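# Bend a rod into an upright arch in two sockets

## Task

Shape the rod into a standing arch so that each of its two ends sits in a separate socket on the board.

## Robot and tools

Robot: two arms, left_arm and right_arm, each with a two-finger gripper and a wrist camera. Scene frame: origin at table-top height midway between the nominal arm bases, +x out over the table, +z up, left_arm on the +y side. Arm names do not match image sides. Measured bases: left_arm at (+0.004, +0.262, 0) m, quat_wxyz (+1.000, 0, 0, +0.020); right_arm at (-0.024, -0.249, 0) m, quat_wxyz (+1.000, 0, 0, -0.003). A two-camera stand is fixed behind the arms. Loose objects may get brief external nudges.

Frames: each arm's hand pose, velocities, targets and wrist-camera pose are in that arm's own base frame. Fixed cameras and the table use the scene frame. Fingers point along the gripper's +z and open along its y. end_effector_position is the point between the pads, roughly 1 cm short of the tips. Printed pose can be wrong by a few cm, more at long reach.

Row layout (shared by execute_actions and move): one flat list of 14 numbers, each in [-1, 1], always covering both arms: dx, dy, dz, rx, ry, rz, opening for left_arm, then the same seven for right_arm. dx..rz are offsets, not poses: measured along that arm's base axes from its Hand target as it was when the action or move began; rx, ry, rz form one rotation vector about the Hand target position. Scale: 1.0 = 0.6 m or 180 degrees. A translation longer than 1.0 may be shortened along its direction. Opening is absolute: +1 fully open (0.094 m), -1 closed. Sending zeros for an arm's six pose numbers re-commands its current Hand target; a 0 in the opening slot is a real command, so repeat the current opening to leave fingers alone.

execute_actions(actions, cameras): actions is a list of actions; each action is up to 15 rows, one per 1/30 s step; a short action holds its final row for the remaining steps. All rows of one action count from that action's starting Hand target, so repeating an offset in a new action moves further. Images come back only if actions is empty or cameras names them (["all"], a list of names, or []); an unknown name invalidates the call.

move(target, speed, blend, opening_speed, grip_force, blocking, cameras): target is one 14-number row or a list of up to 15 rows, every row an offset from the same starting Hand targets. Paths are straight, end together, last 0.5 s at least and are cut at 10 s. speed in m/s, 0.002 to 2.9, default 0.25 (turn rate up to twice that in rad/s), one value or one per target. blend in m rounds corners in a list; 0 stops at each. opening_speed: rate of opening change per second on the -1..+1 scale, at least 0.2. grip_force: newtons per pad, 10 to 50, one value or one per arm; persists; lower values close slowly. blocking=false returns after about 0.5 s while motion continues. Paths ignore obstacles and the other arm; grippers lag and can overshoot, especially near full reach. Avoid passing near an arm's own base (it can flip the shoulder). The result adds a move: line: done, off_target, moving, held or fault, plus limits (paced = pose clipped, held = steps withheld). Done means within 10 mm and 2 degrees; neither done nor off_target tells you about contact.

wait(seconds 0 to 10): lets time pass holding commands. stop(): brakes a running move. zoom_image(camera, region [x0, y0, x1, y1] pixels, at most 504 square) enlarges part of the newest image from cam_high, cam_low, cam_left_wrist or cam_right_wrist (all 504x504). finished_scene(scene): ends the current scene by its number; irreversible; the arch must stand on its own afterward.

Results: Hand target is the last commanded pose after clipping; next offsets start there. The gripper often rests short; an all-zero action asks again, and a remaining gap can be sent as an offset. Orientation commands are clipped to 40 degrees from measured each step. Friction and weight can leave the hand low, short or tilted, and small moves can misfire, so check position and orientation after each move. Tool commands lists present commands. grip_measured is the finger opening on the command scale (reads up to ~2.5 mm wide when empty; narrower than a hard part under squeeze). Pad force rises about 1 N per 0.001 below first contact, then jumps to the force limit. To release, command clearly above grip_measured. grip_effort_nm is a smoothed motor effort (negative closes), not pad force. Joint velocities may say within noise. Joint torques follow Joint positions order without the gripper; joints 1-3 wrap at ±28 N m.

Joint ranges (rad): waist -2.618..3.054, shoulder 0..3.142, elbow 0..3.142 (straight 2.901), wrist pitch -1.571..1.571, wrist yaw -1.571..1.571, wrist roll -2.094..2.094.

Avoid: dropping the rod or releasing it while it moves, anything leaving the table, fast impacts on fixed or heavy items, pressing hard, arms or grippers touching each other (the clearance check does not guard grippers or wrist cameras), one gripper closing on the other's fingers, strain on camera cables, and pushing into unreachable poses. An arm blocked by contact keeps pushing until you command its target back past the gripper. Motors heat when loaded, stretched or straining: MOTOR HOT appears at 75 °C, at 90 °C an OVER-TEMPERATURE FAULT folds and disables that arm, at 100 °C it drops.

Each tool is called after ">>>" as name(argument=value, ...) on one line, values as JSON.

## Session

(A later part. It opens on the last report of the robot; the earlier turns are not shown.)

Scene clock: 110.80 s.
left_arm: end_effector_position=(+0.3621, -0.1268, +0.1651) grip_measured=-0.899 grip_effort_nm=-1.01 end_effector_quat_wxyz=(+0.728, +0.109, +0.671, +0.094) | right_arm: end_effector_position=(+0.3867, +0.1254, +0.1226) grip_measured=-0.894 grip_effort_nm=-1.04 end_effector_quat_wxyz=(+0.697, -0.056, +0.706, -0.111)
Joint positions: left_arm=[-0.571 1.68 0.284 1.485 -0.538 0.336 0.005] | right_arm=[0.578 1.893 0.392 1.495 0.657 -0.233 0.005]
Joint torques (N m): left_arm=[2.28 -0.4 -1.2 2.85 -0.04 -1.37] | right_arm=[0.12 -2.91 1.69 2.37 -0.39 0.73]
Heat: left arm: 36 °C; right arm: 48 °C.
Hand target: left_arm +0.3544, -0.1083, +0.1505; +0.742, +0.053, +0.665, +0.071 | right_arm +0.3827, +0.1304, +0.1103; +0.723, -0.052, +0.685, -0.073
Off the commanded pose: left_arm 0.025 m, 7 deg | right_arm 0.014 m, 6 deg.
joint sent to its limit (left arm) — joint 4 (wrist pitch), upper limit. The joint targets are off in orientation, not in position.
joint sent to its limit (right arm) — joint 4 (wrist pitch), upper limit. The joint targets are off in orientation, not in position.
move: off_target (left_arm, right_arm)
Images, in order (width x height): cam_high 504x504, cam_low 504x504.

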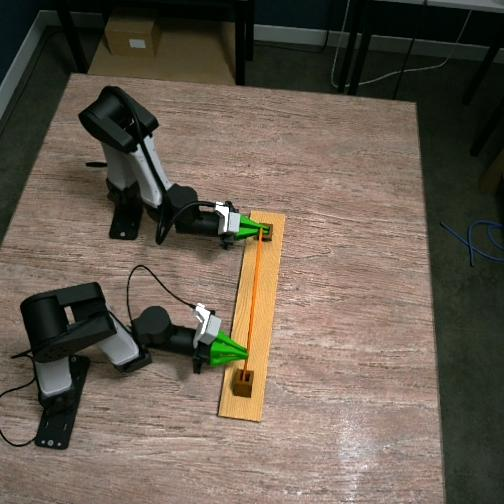

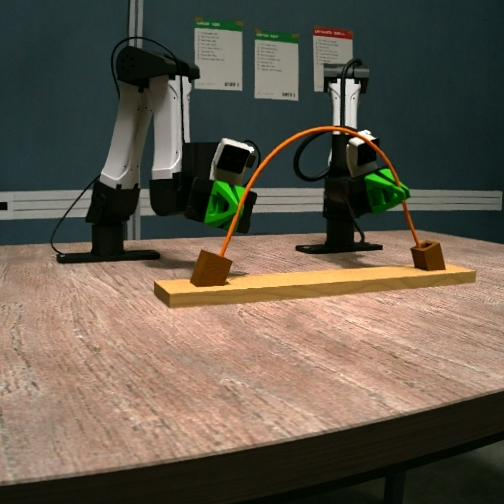

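>>> move(target=[0.028,0,0.01,0,0,0,-1,0,-0.008,0.008,0,0,0,-1], speed=0.04, cameras=["cam_high","cam_low"])

>>> zoom_image(camera="cam_high", region=[200, 210, 310, 410])

>>> zoom_image(camera="cam_low", region=[380, 180, 480, 280])

>>> zoom_image(camera="cam_high", region=[230, 190, 300, 260])

Scene clock: 119.77 s.
left_arm: end_effector_position=(+0.3750, -0.1252, +0.1675) grip_measured=-0.899 grip_effort_nm=-1.00 end_effector_quat_wxyz=(+0.731, +0.109, +0.667, +0.093) | right_arm: end_effector_position=(+0.3885, +0.1252, +0.1221) grip_measured=-0.894 grip_effort_nm=-1.04 end_effector_quat_wxyz=(+0.697, -0.063, +0.706, -0.104)
Joint positions: left_arm=[-0.533 1.709 0.324 1.483 -0.495 0.335 0.005] | right_arm=[0.563 1.893 0.39 1.496 0.623 -0.233 0.005]
Joint torques (N m): left_arm=[2.4 -0.21 0.47 2.87 -0.07 -1.27] | right_arm=[-0.08 -4.94 0.96 2.38 -0.27 0.64]
Heat: left arm: 36 °C; right arm: 49 °C.
Hand target: left_arm +0.3712, -0.1082, +0.1565; +0.742, +0.053, +0.665, +0.071 | right_arm +0.3826, +0.1257, +0.1150; +0.723, -0.053, +0.685, -0.073
Off the commanded pose: left_arm 0.021 m, 7 deg | right_arm 0.009 m, 5 deg.
joint sent to its limit (left arm) — joint 4 (wrist pitch), upper limit. The joint targets still meet the commanded pose.
joint sent to its limit (right arm) — joint 4 (wrist pitch), upper limit. The joint targets are off in orientation, not in position.
move: off_target (left_arm, right_arm)
Images, in order (width x height): cam_high 504x504, cam_low 504x504.

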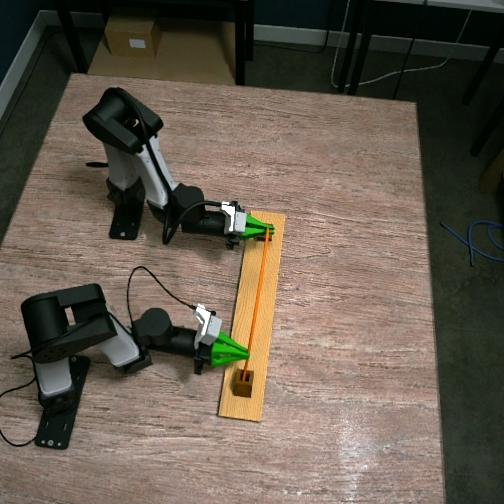

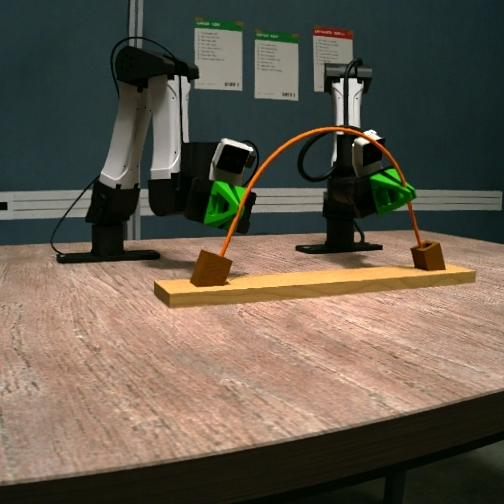

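Scaled by 2.520 from the camera's 504x504 image, which has a finer 720x720 frame.

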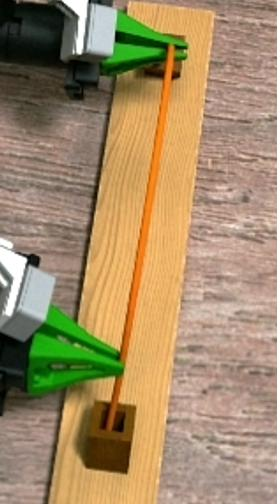

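Scaled by 5.040 from the camera's 504x504 image, which has a finer 720x720 frame.

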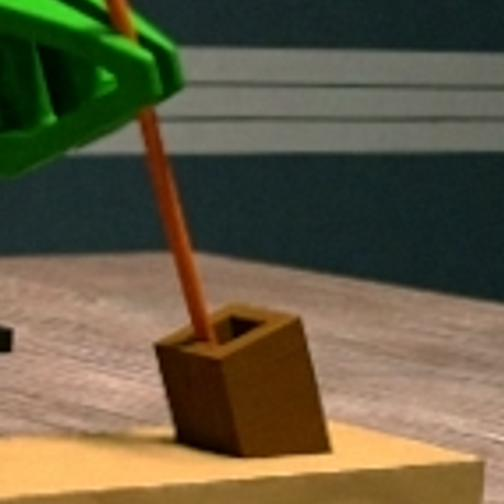

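Scaled by 7.200 from the camera's 504x504 image, which has a finer 720x720 frame.

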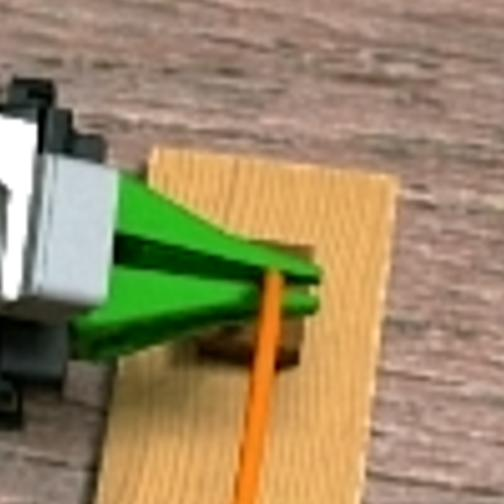

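>>> move(target=[-0.01,-0.012,-0.022,0,0,0,-1,-0.01,0,-0.01,0,0,0,-1], speed=0.04, cameras=["cam_high","cam_low"])

>>> zoom_image(camera="cam_high", region=[200, 210, 310, 410])

>>> zoom_image(camera="cam_low", region=[380, 180, 480, 280])

Scene clock: 122.83 s.
left_arm: end_effector_position=(+0.3735, -0.1282, +0.1635) grip_measured=-0.899 grip_effort_nm=-1.01 end_effector_quat_wxyz=(+0.728, +0.109, +0.671, +0.094) | right_arm: end_effector_position=(+0.3865, +0.1244, +0.1217) grip_measured=-0.894 grip_effort_nm=-1.04 end_effector_quat_wxyz=(+0.697, -0.062, +0.707, -0.102)
Joint positions: left_arm=[-0.549 1.721 0.324 1.485 -0.515 0.333 0.005] | right_arm=[0.563 1.887 0.38 1.496 0.62 -0.228 0.005]
Joint torques (N m): left_arm=[0.49 0.81 -0.65 2.84 -0.22 -1.4] | right_arm=[0.91 -4.15 0.03 2.38 -0.11 0.69]
Heat: left arm: 36 °C; right arm: 50 °C.
Hand target: left_arm +0.3652, -0.1155, +0.1433; +0.742, +0.053, +0.664, +0.071 | right_arm +0.3766, +0.1257, +0.1091; +0.723, -0.053, +0.685, -0.073
Off the commanded pose: left_arm 0.025 m, 7 deg | right_arm 0.016 m, 5 deg.
joint sent to its limit (left arm) — joint 4 (wrist pitch), upper limit. The joint targets are off in orientation, not in position.
joint sent to its limit (right arm) — joint 4 (wrist pitch), upper limit. The joint targets are off in orientation, not in position.
move: off_target (left_arm, right_arm)
Images, in order (width x height): cam_high 504x504, cam_low 504x504.

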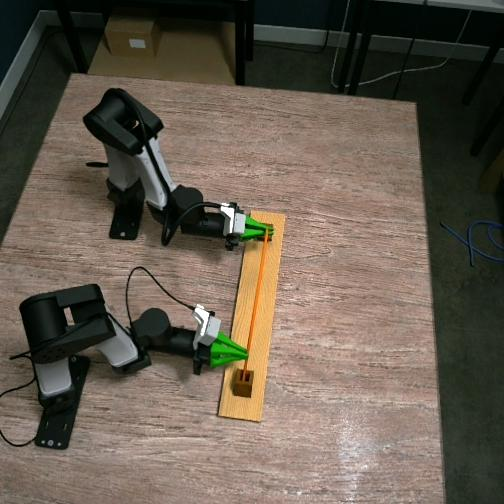

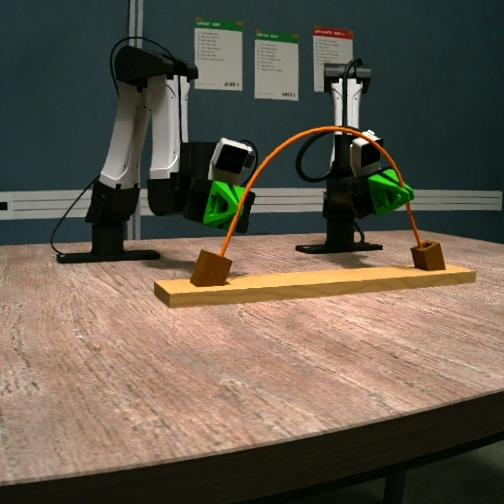

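Scaled by 2.520 from the camera's 504x504 image, which has a finer 720x720 frame.

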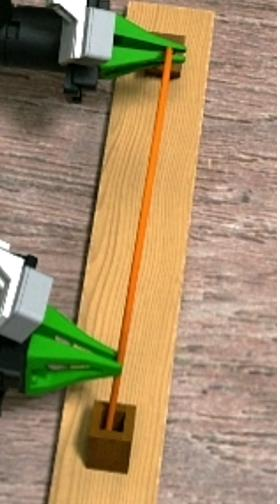

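Scaled by 5.040 from the camera's 504x504 image, which has a finer 720x720 frame.

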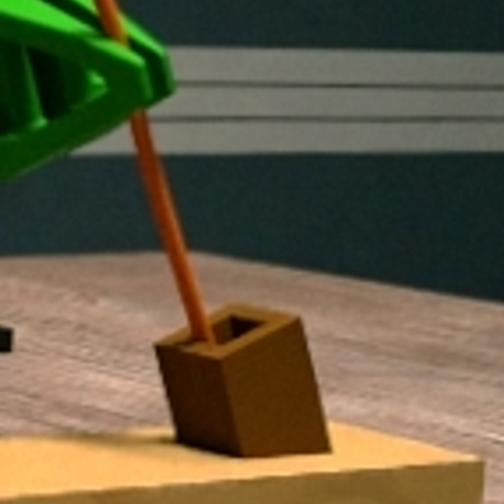

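>>> move(target=[0.01,0.0,0.02,0,0,0,-1,0.012,-0.002,0.008,0,0,0,-1], speed=0.03)

>>> move(target=[0,0,0,0,0,0,-0.65,0,0,0,0,0,0,-0.65], opening_speed=0.2, speed=0.03, cameras=["cam_high","cam_low"])

>>> zoom_image(camera="cam_high", region=[200, 210, 310, 410])

>>> zoom_image(camera="cam_low", region=[380, 180, 480, 280])

>>> zoom_image(camera="cam_low", region=[160, 190, 260, 290])

Scene clock: 127.07 s.
left_arm: end_effector_position=(+0.3758, -0.1284, +0.1670) grip_measured=-0.899 grip_effort_nm=-1.01 end_effector_quat_wxyz=(+0.731, +0.104, +0.668, +0.095) | right_arm: end_effector_position=(+0.3874, +0.1242, +0.1223) grip_measured=-0.894 grip_effort_nm=-1.04 end_effector_quat_wxyz=(+0.698, -0.064, +0.707, -0.099)
Joint positions: left_arm=[-0.549 1.721 0.336 1.484 -0.522 0.333 0.005] | right_arm=[0.557 1.885 0.38 1.496 0.607 -0.227 0.005]
Joint torques (N m): left_arm=[1.52 -0.1 0.54 2.86 -0.06 -1.22] | right_arm=[-0.17 -3.7 1.99 2.38 -0.16 0.6]
Heat: left arm: 36 °C; right arm: 51 °C.
Hand target: left_arm +0.3711, -0.1154, +0.1552; +0.742, +0.053, +0.665, +0.071 | right_arm +0.3838, +0.1244, +0.1140; +0.723, -0.052, +0.685, -0.073
Off the commanded pose: left_arm 0.018 m, 7 deg | right_arm 0.009 m, 5 deg.
joint sent to its limit (left arm) — joint 4 (wrist pitch), upper limit. The joint targets still meet the commanded pose.
joint sent to its limit (right arm) — joint 4 (wrist pitch), upper limit. The joint targets are off in orientation, not in position.
move: off_target (left_arm, right_arm)

Scene clock: 129.03 s.
left_arm: end_effector_position=(+0.3724, -0.1111, +0.1346) grip_measured=-0.652 grip_effort_nm=0.11 end_effector_quat_wxyz=(+0.701, +0.076, +0.702, +0.099) | right_arm: end_effector_position=(+0.3860, +0.1220, +0.1107) grip_measured=-0.652 grip_effort_nm=0.12 end_effector_quat_wxyz=(+0.689, -0.058, +0.717, -0.087)
Joint positions: left_arm=[-0.531 1.771 0.298 1.475 -0.563 0.249 0.016] | right_arm=[0.548 1.906 0.368 1.496 0.592 -0.183 0.016]
Joint torques (N m): left_arm=[-0.16 -4.19 3.49 2.97 0.32 -0.32] | right_arm=[0.55 -5.78 2.96 2.4 0.01 0.17]
Heat: left arm: 36 °C; right arm: 51 °C.
Hand target: left_arm +0.3712, -0.1154, +0.1552; +0.742, +0.053, +0.665, +0.071 | right_arm +0.3838, +0.1244, +0.1139; +0.723, -0.053, +0.685, -0.073
Off the commanded pose: left_arm 0.021 m, 8 deg | right_arm 0.005 m, 6 deg.
joint sent to its limit (left arm) — joint 4 (wrist pitch), upper limit. The joint targets still meet the commanded pose.
joint sent to its limit (right arm) — joint 4 (wrist pitch), upper limit. The joint targets are off in orientation, not in position.
move: off_target (left_arm, right_arm)
Images, in order (width x height): cam_high 504x504, cam_low 504x504.

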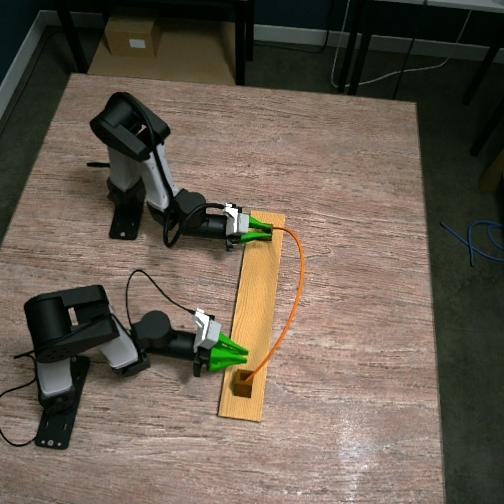

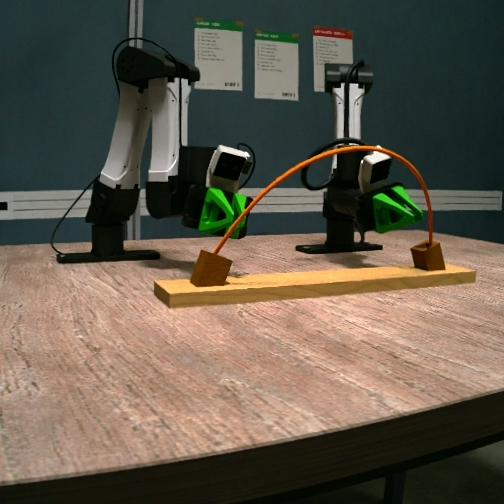

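Scaled by 2.520 from the camera's 504x504 image, which has a finer 720x720 frame.

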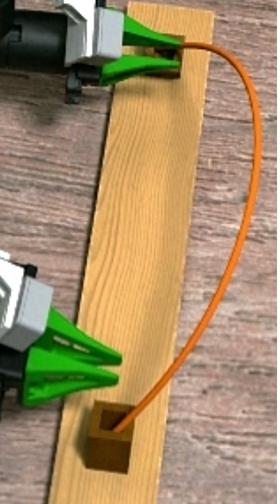

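Scaled by 5.040 from the camera's 504x504 image, which has a finer 720x720 frame.

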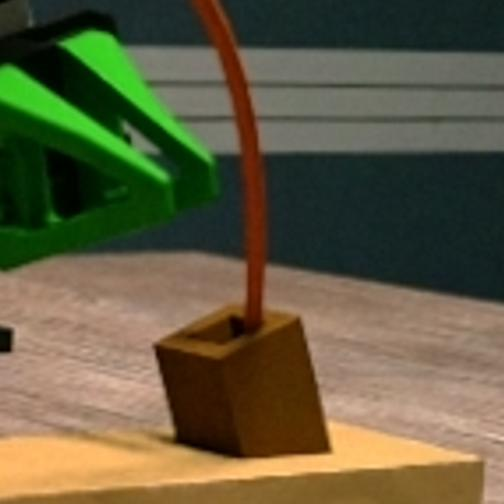

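Scaled by 5.040 from the camera's 504x504 image, which has a finer 720x720 frame.

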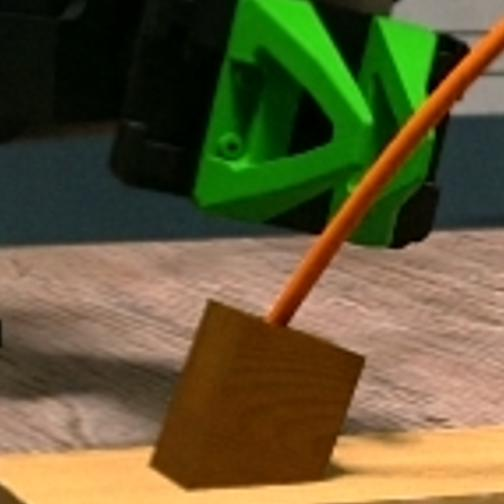

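>>> move(target=[[-0.08,0,0,0,0,0,-0.4,-0.05,0,0.0,0,0,0,-0.4],[-0.08,0,0.06,0,0.13,0,-0.1,-0.05,0,0.08,0,0.13,0,-0.1]], speed=0.08, blend=0.01, cameras=["all"])

>>> zoom_image(camera="cam_high", region=[180, 200, 320, 420])

>>> zoom_image(camera="cam_low", region=[160, 120, 460, 310])

Scene clock: 148.87 s.
left_arm: end_effector_position=(+0.3182, -0.1137, +0.1709) grip_measured=-0.102 grip_effort_nm=0.12 end_effector_quat_wxyz=(+0.572, +0.087, +0.812, +0.077) | right_arm: end_effector_position=(+0.3492, +0.1228, +0.1454) grip_measured=-0.102 grip_effort_nm=0.12 end_effector_quat_wxyz=(+0.556, -0.079, +0.824, -0.074)
Joint positions: left_arm=[-0.654 1.05 0.476 0.146 -0.635 -0.023 0.042] | right_arm=[0.601 1.266 0.518 0.288 0.585 0.041 0.042]
Joint torques (N m): left_arm=[1.11 -3.47 9.46 1.91 0.13 -0.27] | right_arm=[-0.43 -6.63 10.47 1.64 0.12 0.18]
Heat: left arm: 39 °C; right arm: 52 °C.
Hand target: left_arm +0.3232, -0.1154, +0.1913; +0.592, +0.067, +0.801, +0.059 | right_arm +0.3538, +0.1244, +0.1618; +0.569, -0.066, +0.817, -0.061
Off the commanded pose: left_arm 0.021 m, 4 deg | right_arm 0.017 m, 3 deg.
move: off_target (left_arm, right_arm); target 2's new opening was sent with left_arm's hand 0.021 m and 4 deg from that target

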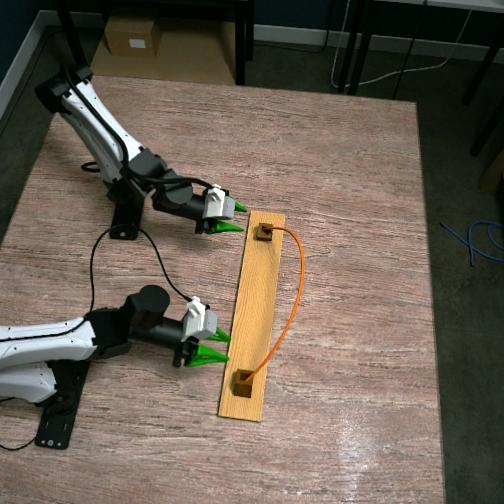

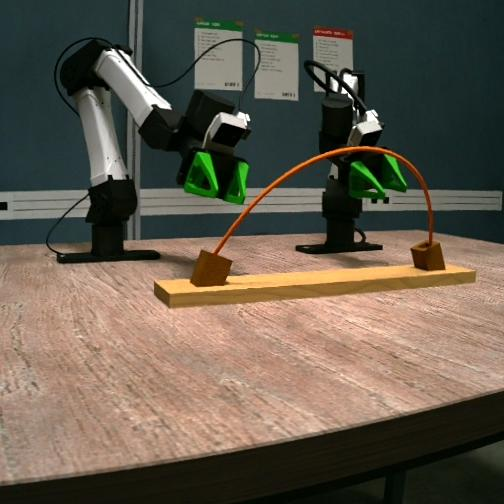

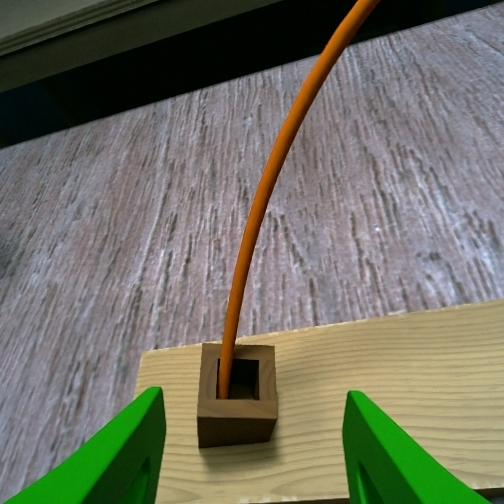

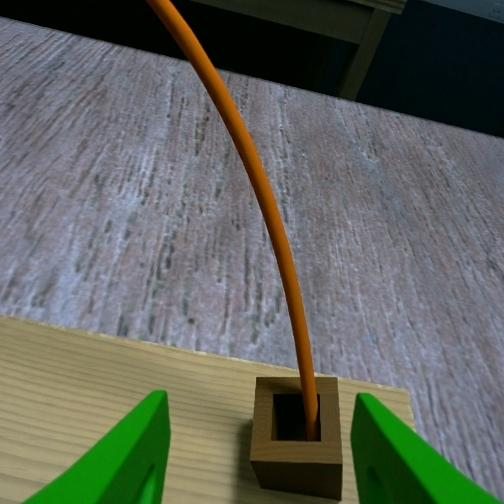

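Scaled by 2.291 from the camera's 504x504 image, which has a finer 720x720 frame.

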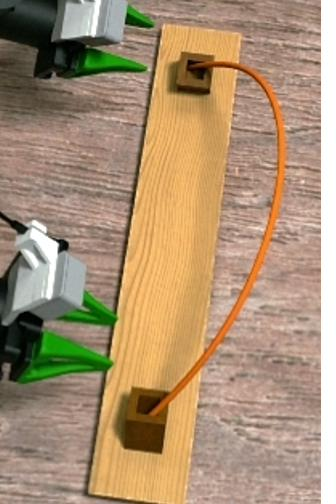

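Scaled by 1.680 from the camera's 504x504 image, which has a finer 720x720 frame.

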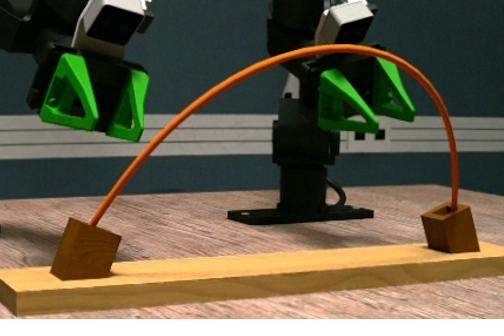

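>>> move(target=[0.10,0.01,-0.02,0,0,0,-0.1,0.1,0,-0.01,0,0,0,-0.1], speed=0.1, cameras=["all"])

>>> zoom_image(camera="cam_high", region=[180, 200, 320, 420])

>>> zoom_image(camera="cam_low", region=[160, 120, 460, 310])

Scene clock: 152.63 s.
left_arm: end_effector_position=(+0.3732, -0.1059, +0.1620) grip_measured=-0.102 grip_effort_nm=0.11 end_effector_quat_wxyz=(+0.571, +0.073, +0.815, +0.067) | right_arm: end_effector_position=(+0.4047, +0.1210, +0.1478) grip_measured=-0.102 grip_effort_nm=0.12 end_effector_quat_wxyz=(+0.560, -0.066, +0.823, -0.064)
Joint positions: left_arm=[-0.485 1.284 0.559 0.334 -0.48 0.017 0.042] | right_arm=[0.481 1.468 0.665 0.38 0.477 0.009 0.042]
Joint torques (N m): left_arm=[1.02 -2.84 9.28 2.19 0.18 0.04] | right_arm=[-0.32 -4.77 10.44 1.96 0.09 -0.04]
Heat: left arm: 38 °C; right arm: 52 °C.
Hand target: left_arm +0.3832, -0.1095, +0.1792; +0.592, +0.067, +0.801, +0.059 | right_arm +0.4139, +0.1244, +0.1559; +0.569, -0.066, +0.817, -0.060
Off the commanded pose: left_arm 0.020 m, 3 deg | right_arm 0.013 m, 1 deg.
move: off_target (left_arm, right_arm)

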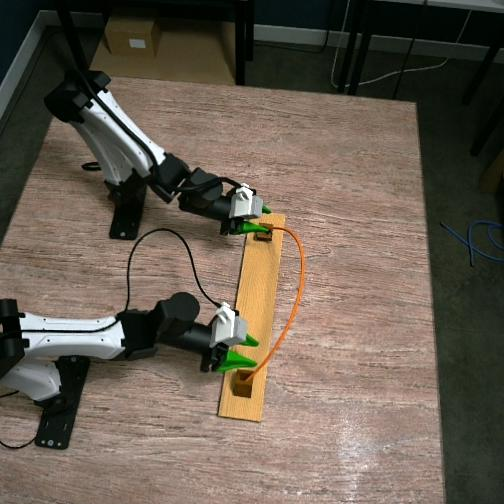

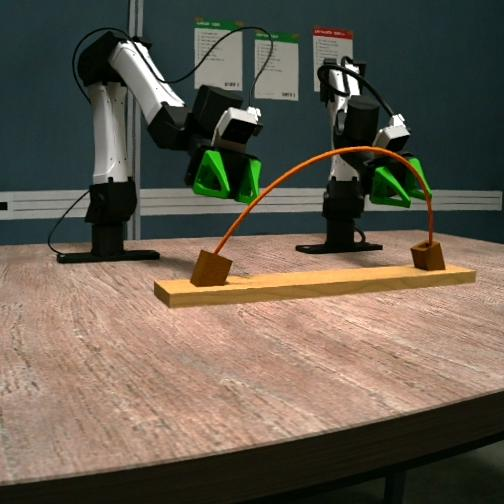

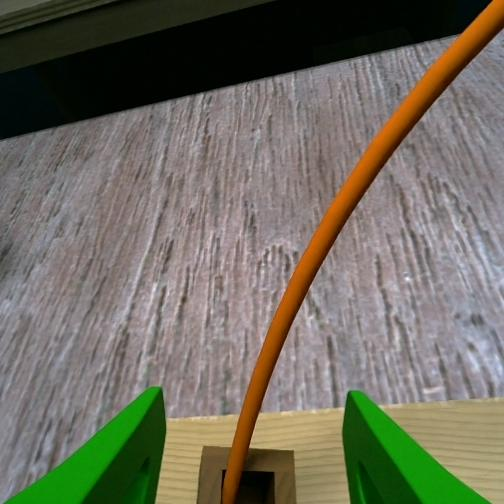

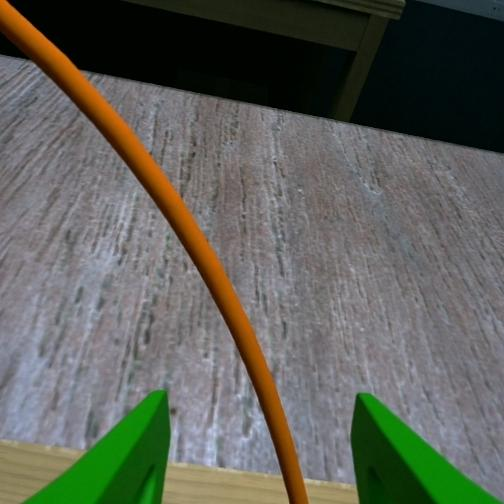

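Scaled by 2.291 from the camera's 504x504 image, which has a finer 720x720 frame.

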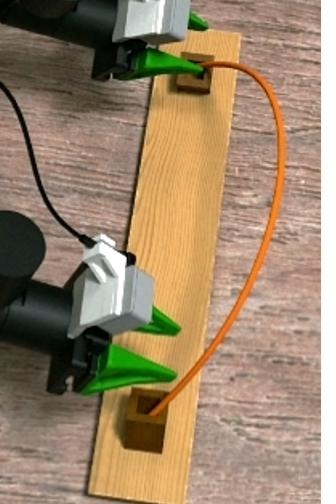

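Scaled by 1.680 from the camera's 504x504 image, which has a finer 720x720 frame.

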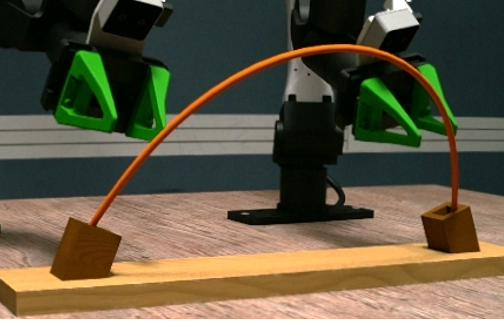

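>>> move(target=[0.05,0.005,-0.01,-0.04,0,0,-0.1,0.055,0,0,0.05,0,0,-0.1], speed=0.08, cameras=["all"])

>>> zoom_image(camera="cam_high", region=[180, 200, 320, 420])

>>> zoom_image(camera="cam_low", region=[160, 120, 460, 310])

Scene clock: 156.47 s.
left_arm: end_effector_position=(+0.4027, -0.1036, +0.1562) grip_measured=-0.102 grip_effort_nm=0.11 end_effector_quat_wxyz=(+0.574, +0.042, +0.818, +0.023) | right_arm: end_effector_position=(+0.4373, +0.1221, +0.1485) grip_measured=-0.102 grip_effort_nm=0.12 end_effector_quat_wxyz=(+0.563, -0.030, +0.826, -0.006)
Joint positions: left_arm=[-0.402 1.401 0.614 0.413 -0.365 -0.048 0.042] | right_arm=[0.405 1.569 0.756 0.414 0.352 0.098 0.042]
Joint torques (N m): left_arm=[1.05 -3.6 9.17 2.24 0.22 -0.22] | right_arm=[-0.39 -5.79 10.44 1.96 0.09 0.21]
Heat: left arm: 38 °C; right arm: 51 °C.
Hand target: left_arm +0.4131, -0.1064, +0.1733; +0.595, +0.029, +0.803, +0.009 | right_arm +0.4468, +0.1245, +0.1559; +0.572, -0.021, +0.820, +0.004
Off the commanded pose: left_arm 0.020 m, 4 deg | right_arm 0.012 m, 2 deg.
move: off_target (left_arm, right_arm)

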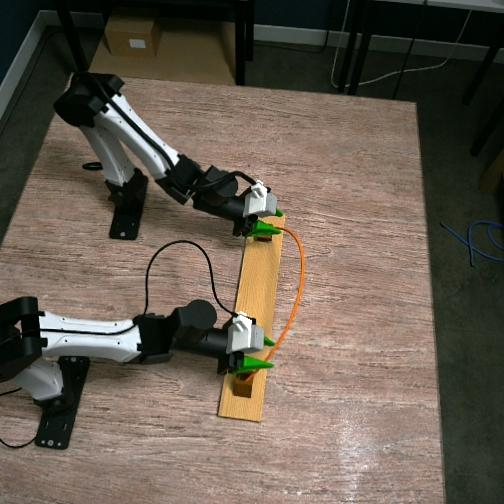

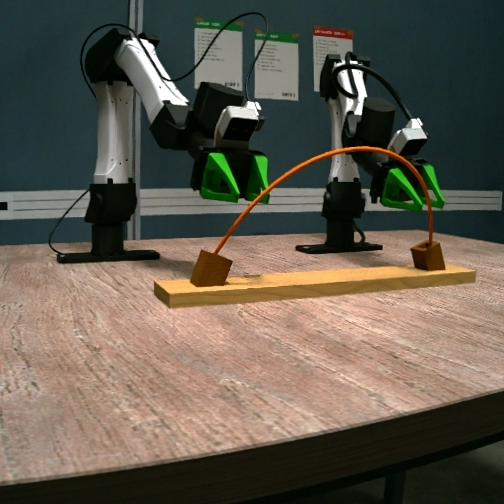

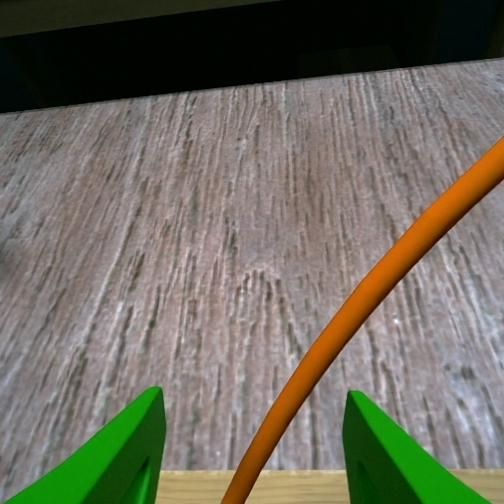

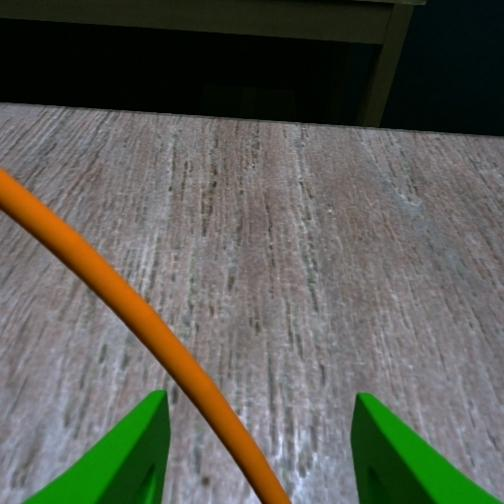

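Scaled by 2.291 from the camera's 504x504 image, which has a finer 720x720 frame.

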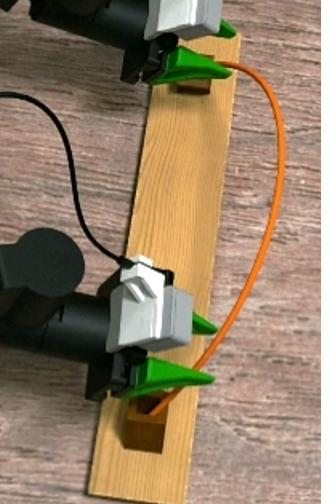

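Scaled by 1.680 from the camera's 504x504 image, which has a finer 720x720 frame.

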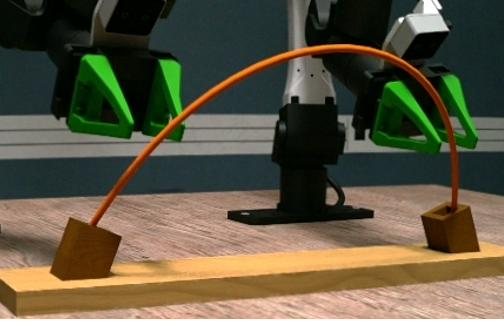

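>>> move(target=[0.02,0.0,0,0.10,0,0,-0.1,0.02,0,0,-0.11,0,0,-0.1], speed=0.08, cameras=["all"])

>>> zoom_image(camera="cam_high", region=[180, 200, 320, 420])

>>> zoom_image(camera="cam_low", region=[160, 120, 460, 310])

Scene clock: 161.17 s.
left_arm: end_effector_position=(+0.4164, -0.1010, +0.1564) grip_measured=-0.102 grip_effort_nm=0.11 end_effector_quat_wxyz=(+0.561, +0.129, +0.806, +0.136) | right_arm: end_effector_position=(+0.4528, +0.1200, +0.1528) grip_measured=-0.102 grip_effort_nm=0.12 end_effector_quat_wxyz=(+0.559, -0.117, +0.810, -0.133)
Joint positions: left_arm=[-0.423 1.477 0.675 0.418 -0.471 0.215 0.042] | right_arm=[0.435 1.643 0.833 0.414 0.491 -0.181 0.042]
Joint torques (N m): left_arm=[-0.25 -4.25 9.05 2.22 0 0] | right_arm=[0.75 -6.54 10.45 1.79 0.27 -0.02]
Heat: left arm: 38 °C; right arm: 52 °C.
Hand target: left_arm +0.4252, -0.1064, +0.1733; +0.583, +0.122, +0.792, +0.134 | right_arm +0.4588, +0.1245, +0.1561; +0.560, -0.119, +0.808, -0.137
Off the commanded pose: left_arm 0.020 m, 3 deg | right_arm 0.008 m, 1 deg.
move: off_target (left_arm)

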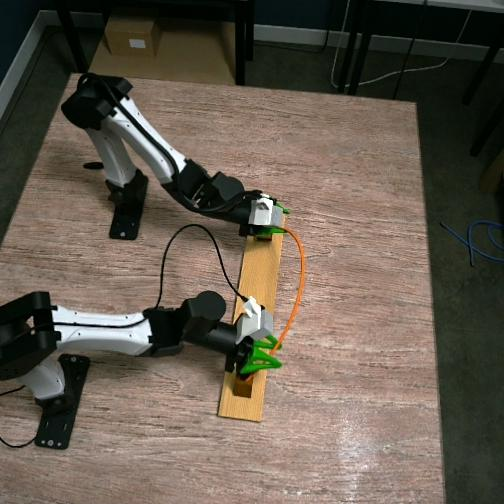

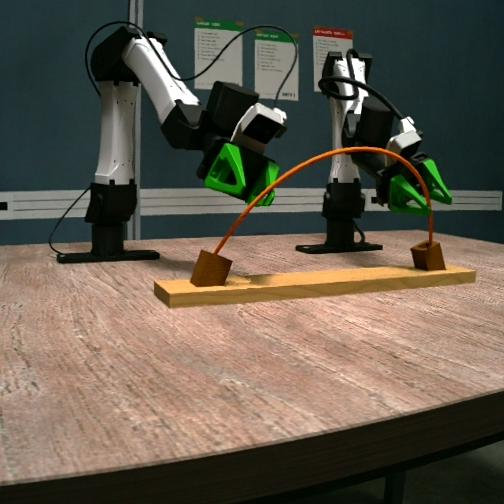

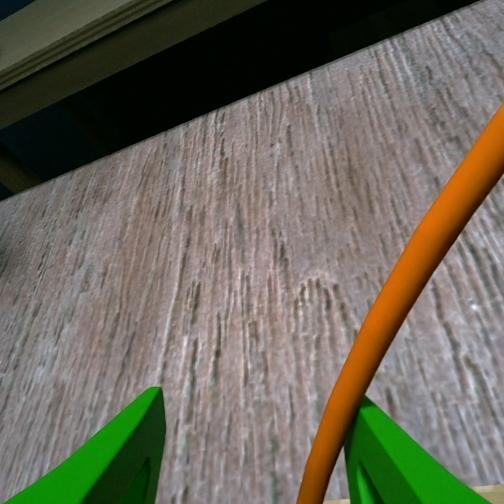

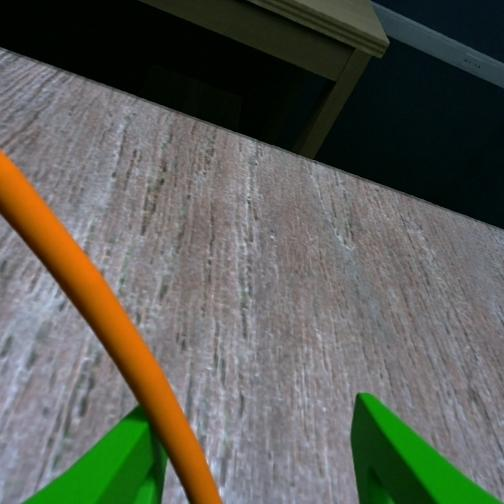

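Scaled by 2.291 from the camera's 504x504 image, which has a finer 720x720 frame.

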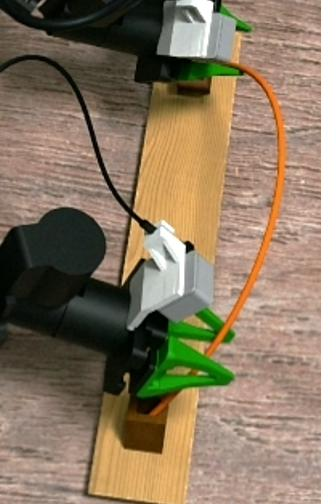

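Scaled by 1.680 from the camera's 504x504 image, which has a finer 720x720 frame.

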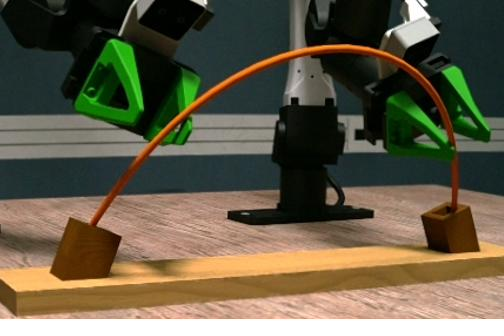

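>>> move(target=[0.0,-0.03,0,0,0,0,-0.1,0.0,0.03,0,0,0,0,-0.1], speed=0.08, cameras=["cam_left_wrist","cam_right_wrist"])

Scene clock: 164.80 s.
left_arm: end_effector_position=(+0.4175, -0.1192, +0.1587) grip_measured=-0.102 grip_effort_nm=0.11 end_effector_quat_wxyz=(+0.564, +0.137, +0.802, +0.141) | right_arm: end_effector_position=(+0.4538, +0.1380, +0.1551) grip_measured=-0.102 grip_effort_nm=0.12 end_effector_quat_wxyz=(+0.561, -0.123, +0.807, -0.138)
Joint positions: left_arm=[-0.48 1.508 0.707 0.418 -0.524 0.215 0.042] | right_arm=[0.485 1.671 0.868 0.405 0.538 -0.182 0.042]
Joint torques (N m): left_arm=[-0.14 -4.45 8.98 2.11 0 -0.22] | right_arm=[0.66 -6.8 10.41 1.69 0.25 0.17]
Heat: left arm: 38 °C; right arm: 52 °C.
Hand target: left_arm +0.4252, -0.1244, +0.1732; +0.583, +0.122, +0.792, +0.134 | right_arm +0.4589, +0.1424, +0.1560; +0.560, -0.119, +0.808, -0.137
Off the commanded pose: left_arm 0.017 m, 3 deg | right_arm 0.007 m, 1 deg.
move: off_target (left_arm)
Images, in order (width x height): cam_left_wrist 504x504, cam_right_wrist 504x504.

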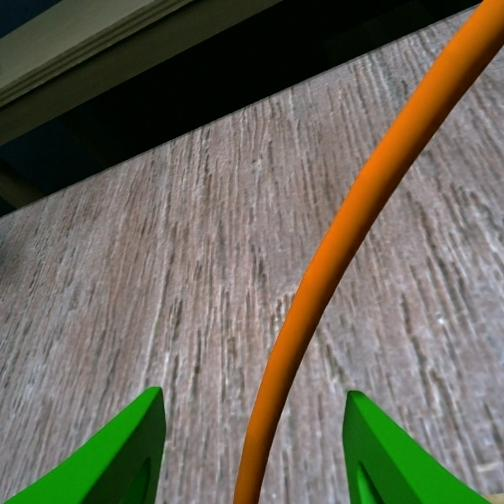

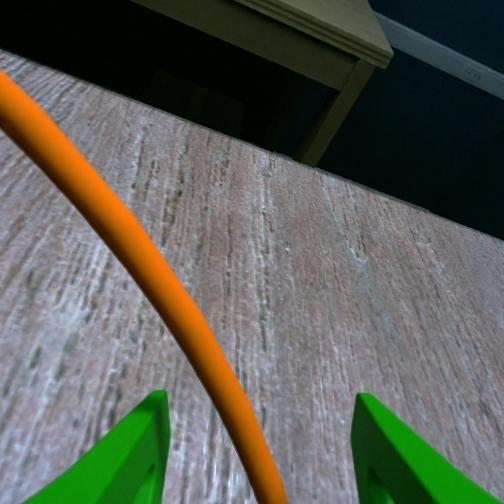

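>>> move(target=[[0.018,0.0,0,0.02,0,0,-0.1,0.014,0.004,0,-0.05,0,0,-0.1],[0.018,0.0,0,0.02,0,0,-1,0.014,0.004,0,-0.05,0,0,-1]], speed=0.08, opening_speed=0.4, cameras=["all"])

>>> zoom_image(camera="cam_high", region=[180, 200, 320, 420])

>>> zoom_image(camera="cam_low", region=[160, 120, 460, 310])

Scene clock: 170.80 s.
left_arm: end_effector_position=(+0.4268, -0.1219, +0.1576) grip_measured=-0.899 grip_effort_nm=-1.00 end_effector_quat_wxyz=(+0.556, +0.168, +0.796, +0.172) | right_arm: end_effector_position=(+0.4600, +0.1431, +0.1519) grip_measured=-0.891 grip_effort_nm=-1.03 end_effector_quat_wxyz=(+0.540, -0.189, +0.793, -0.210)
Joint positions: left_arm=[-0.48 1.552 0.745 0.421 -0.537 0.303 0.005] | right_arm=[0.508 1.722 0.914 0.397 0.604 -0.362 0.005]
Joint torques (N m): left_arm=[0.57 -4.82 9.01 2.18 0.04 -0.51] | right_arm=[0.12 -7.31 10.28 1.86 0.3 0.54]
Heat: left arm: 38 °C; right arm: 51 °C.
Hand target: left_arm +0.4360, -0.1244, +0.1733; +0.579, +0.140, +0.787, +0.159 | right_arm +0.4672, +0.1449, +0.1560; +0.549, -0.163, +0.795, -0.200
Off the commanded pose: left_arm 0.018 m, 4 deg | right_arm 0.009 m, 3 deg.
move: off_target (left_arm, right_arm); target 2's new opening was sent with left_arm's hand 0.018 m and 3 deg from that target

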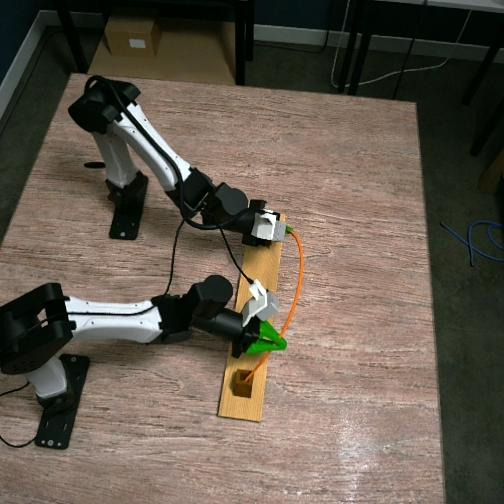

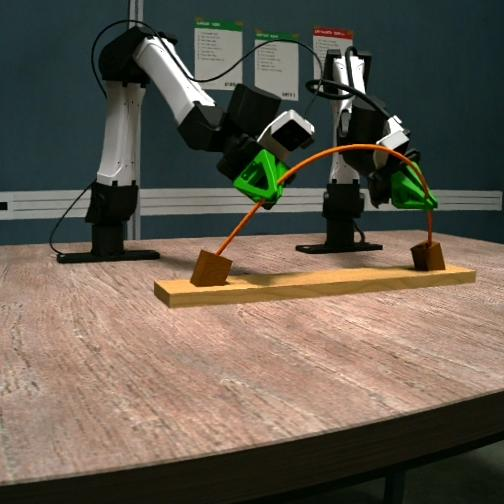

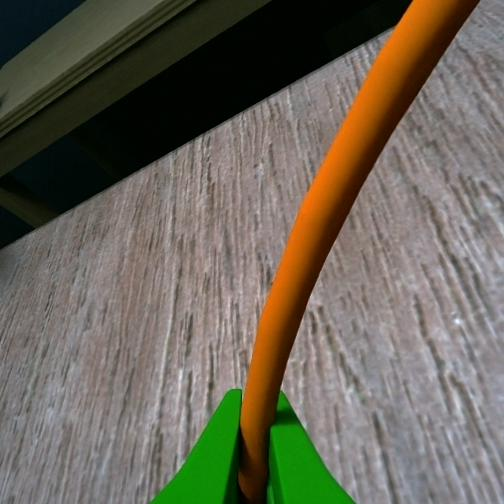

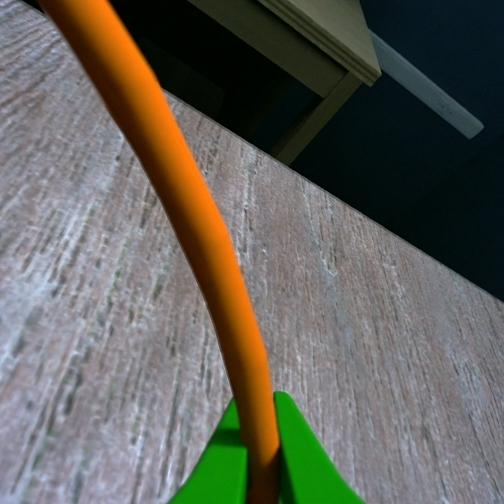

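Scaled by 2.291 from the camera's 504x504 image, which has a finer 720x720 frame.

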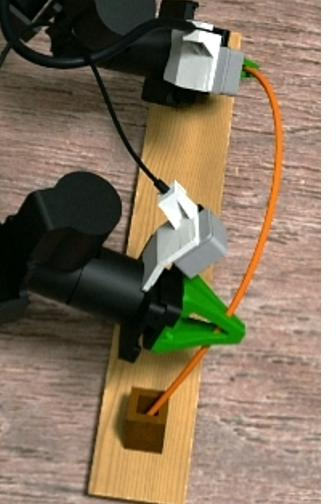

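Scaled by 1.680 from the camera's 504x504 image, which has a finer 720x720 frame.

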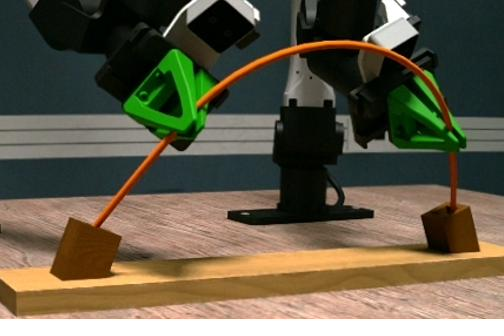

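>>> move(target=[[-0.045,0,0.022,-0.011,-0.08,0,-1,-0.057,0,0.03,-0.011,-0.08,0,-1],[-0.097,0,0.03,-0.022,-0.16,0,-1,-0.1225,0,0.042,-0.022,-0.16,0,-1]], speed=0.06, blend=0.01, cameras=["all"])

>>> zoom_image(camera="cam_high", region=[180, 200, 320, 420])

>>> zoom_image(camera="cam_low", region=[160, 120, 460, 310])

Scene clock: 178.47 s.
left_arm: end_effector_position=(+0.3827, -0.1234, +0.1710) grip_measured=-0.899 grip_effort_nm=-1.01 end_effector_quat_wxyz=(+0.715, +0.118, +0.663, +0.188) | right_arm: end_effector_position=(+0.3984, +0.1434, +0.1732) grip_measured=-0.892 grip_effort_nm=-1.04 end_effector_quat_wxyz=(+0.694, -0.151, +0.649, -0.272)
Joint positions: left_arm=[-0.58 1.752 0.392 1.477 -0.657 0.506 0.005] | right_arm=[0.638 1.858 0.521 1.493 0.776 -0.711 0.005]
Joint torques (N m): left_arm=[-0.44 -5.09 3.58 2.89 0.19 -0.54] | right_arm=[1.1 -7.88 4.1 2.29 0.02 0.3]
Heat: left arm: 38 °C; right arm: 52 °C.
Hand target: left_arm +0.3778, -0.1245, +0.1912; +0.761, +0.077, +0.624, +0.162 | right_arm +0.3937, +0.1449, +0.1810; +0.724, -0.127, +0.626, -0.261
Off the commanded pose: left_arm 0.021 m, 9 deg | right_arm 0.009 m, 5 deg.
joint sent to its limit (left arm) — joint 4 (wrist pitch), upper limit. The joint targets still meet the commanded pose.
joint sent to its limit (right arm) — joint 4 (wrist pitch), upper limit. The joint targets still meet the commanded pose.
move: off_target (left_arm, right_arm)

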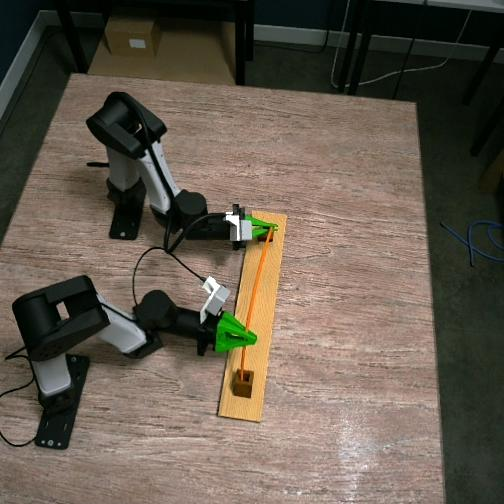

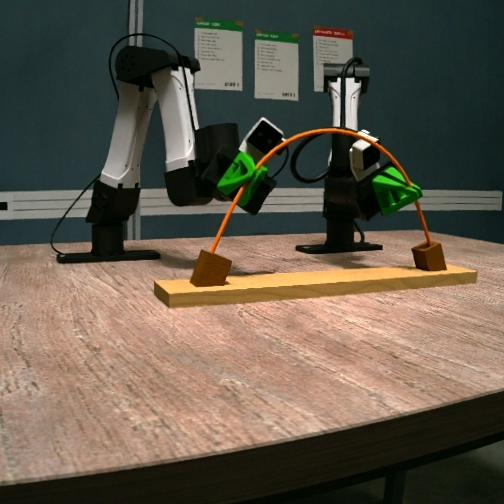

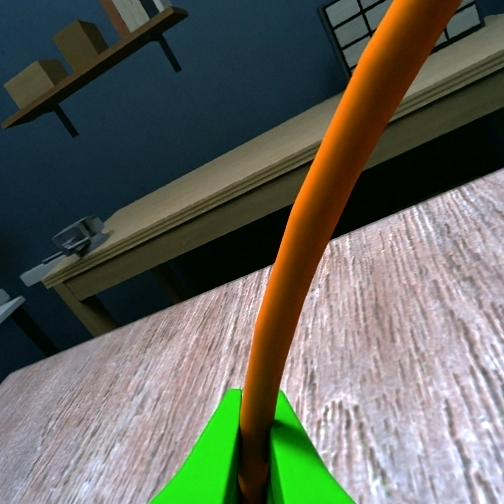

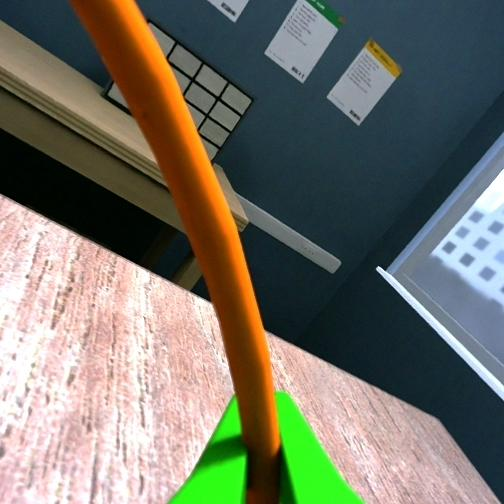

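Scaled by 2.291 from the camera's 504x504 image, which has a finer 720x720 frame.

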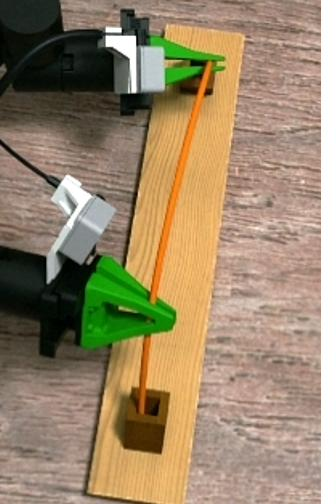

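Scaled by 1.680 from the camera's 504x504 image, which has a finer 720x720 frame.

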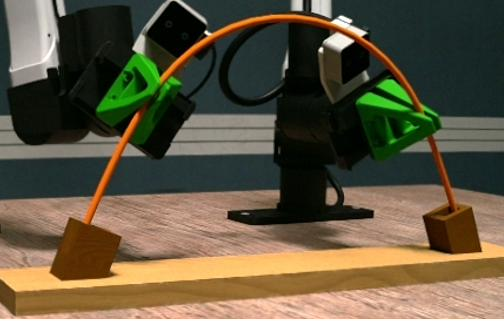

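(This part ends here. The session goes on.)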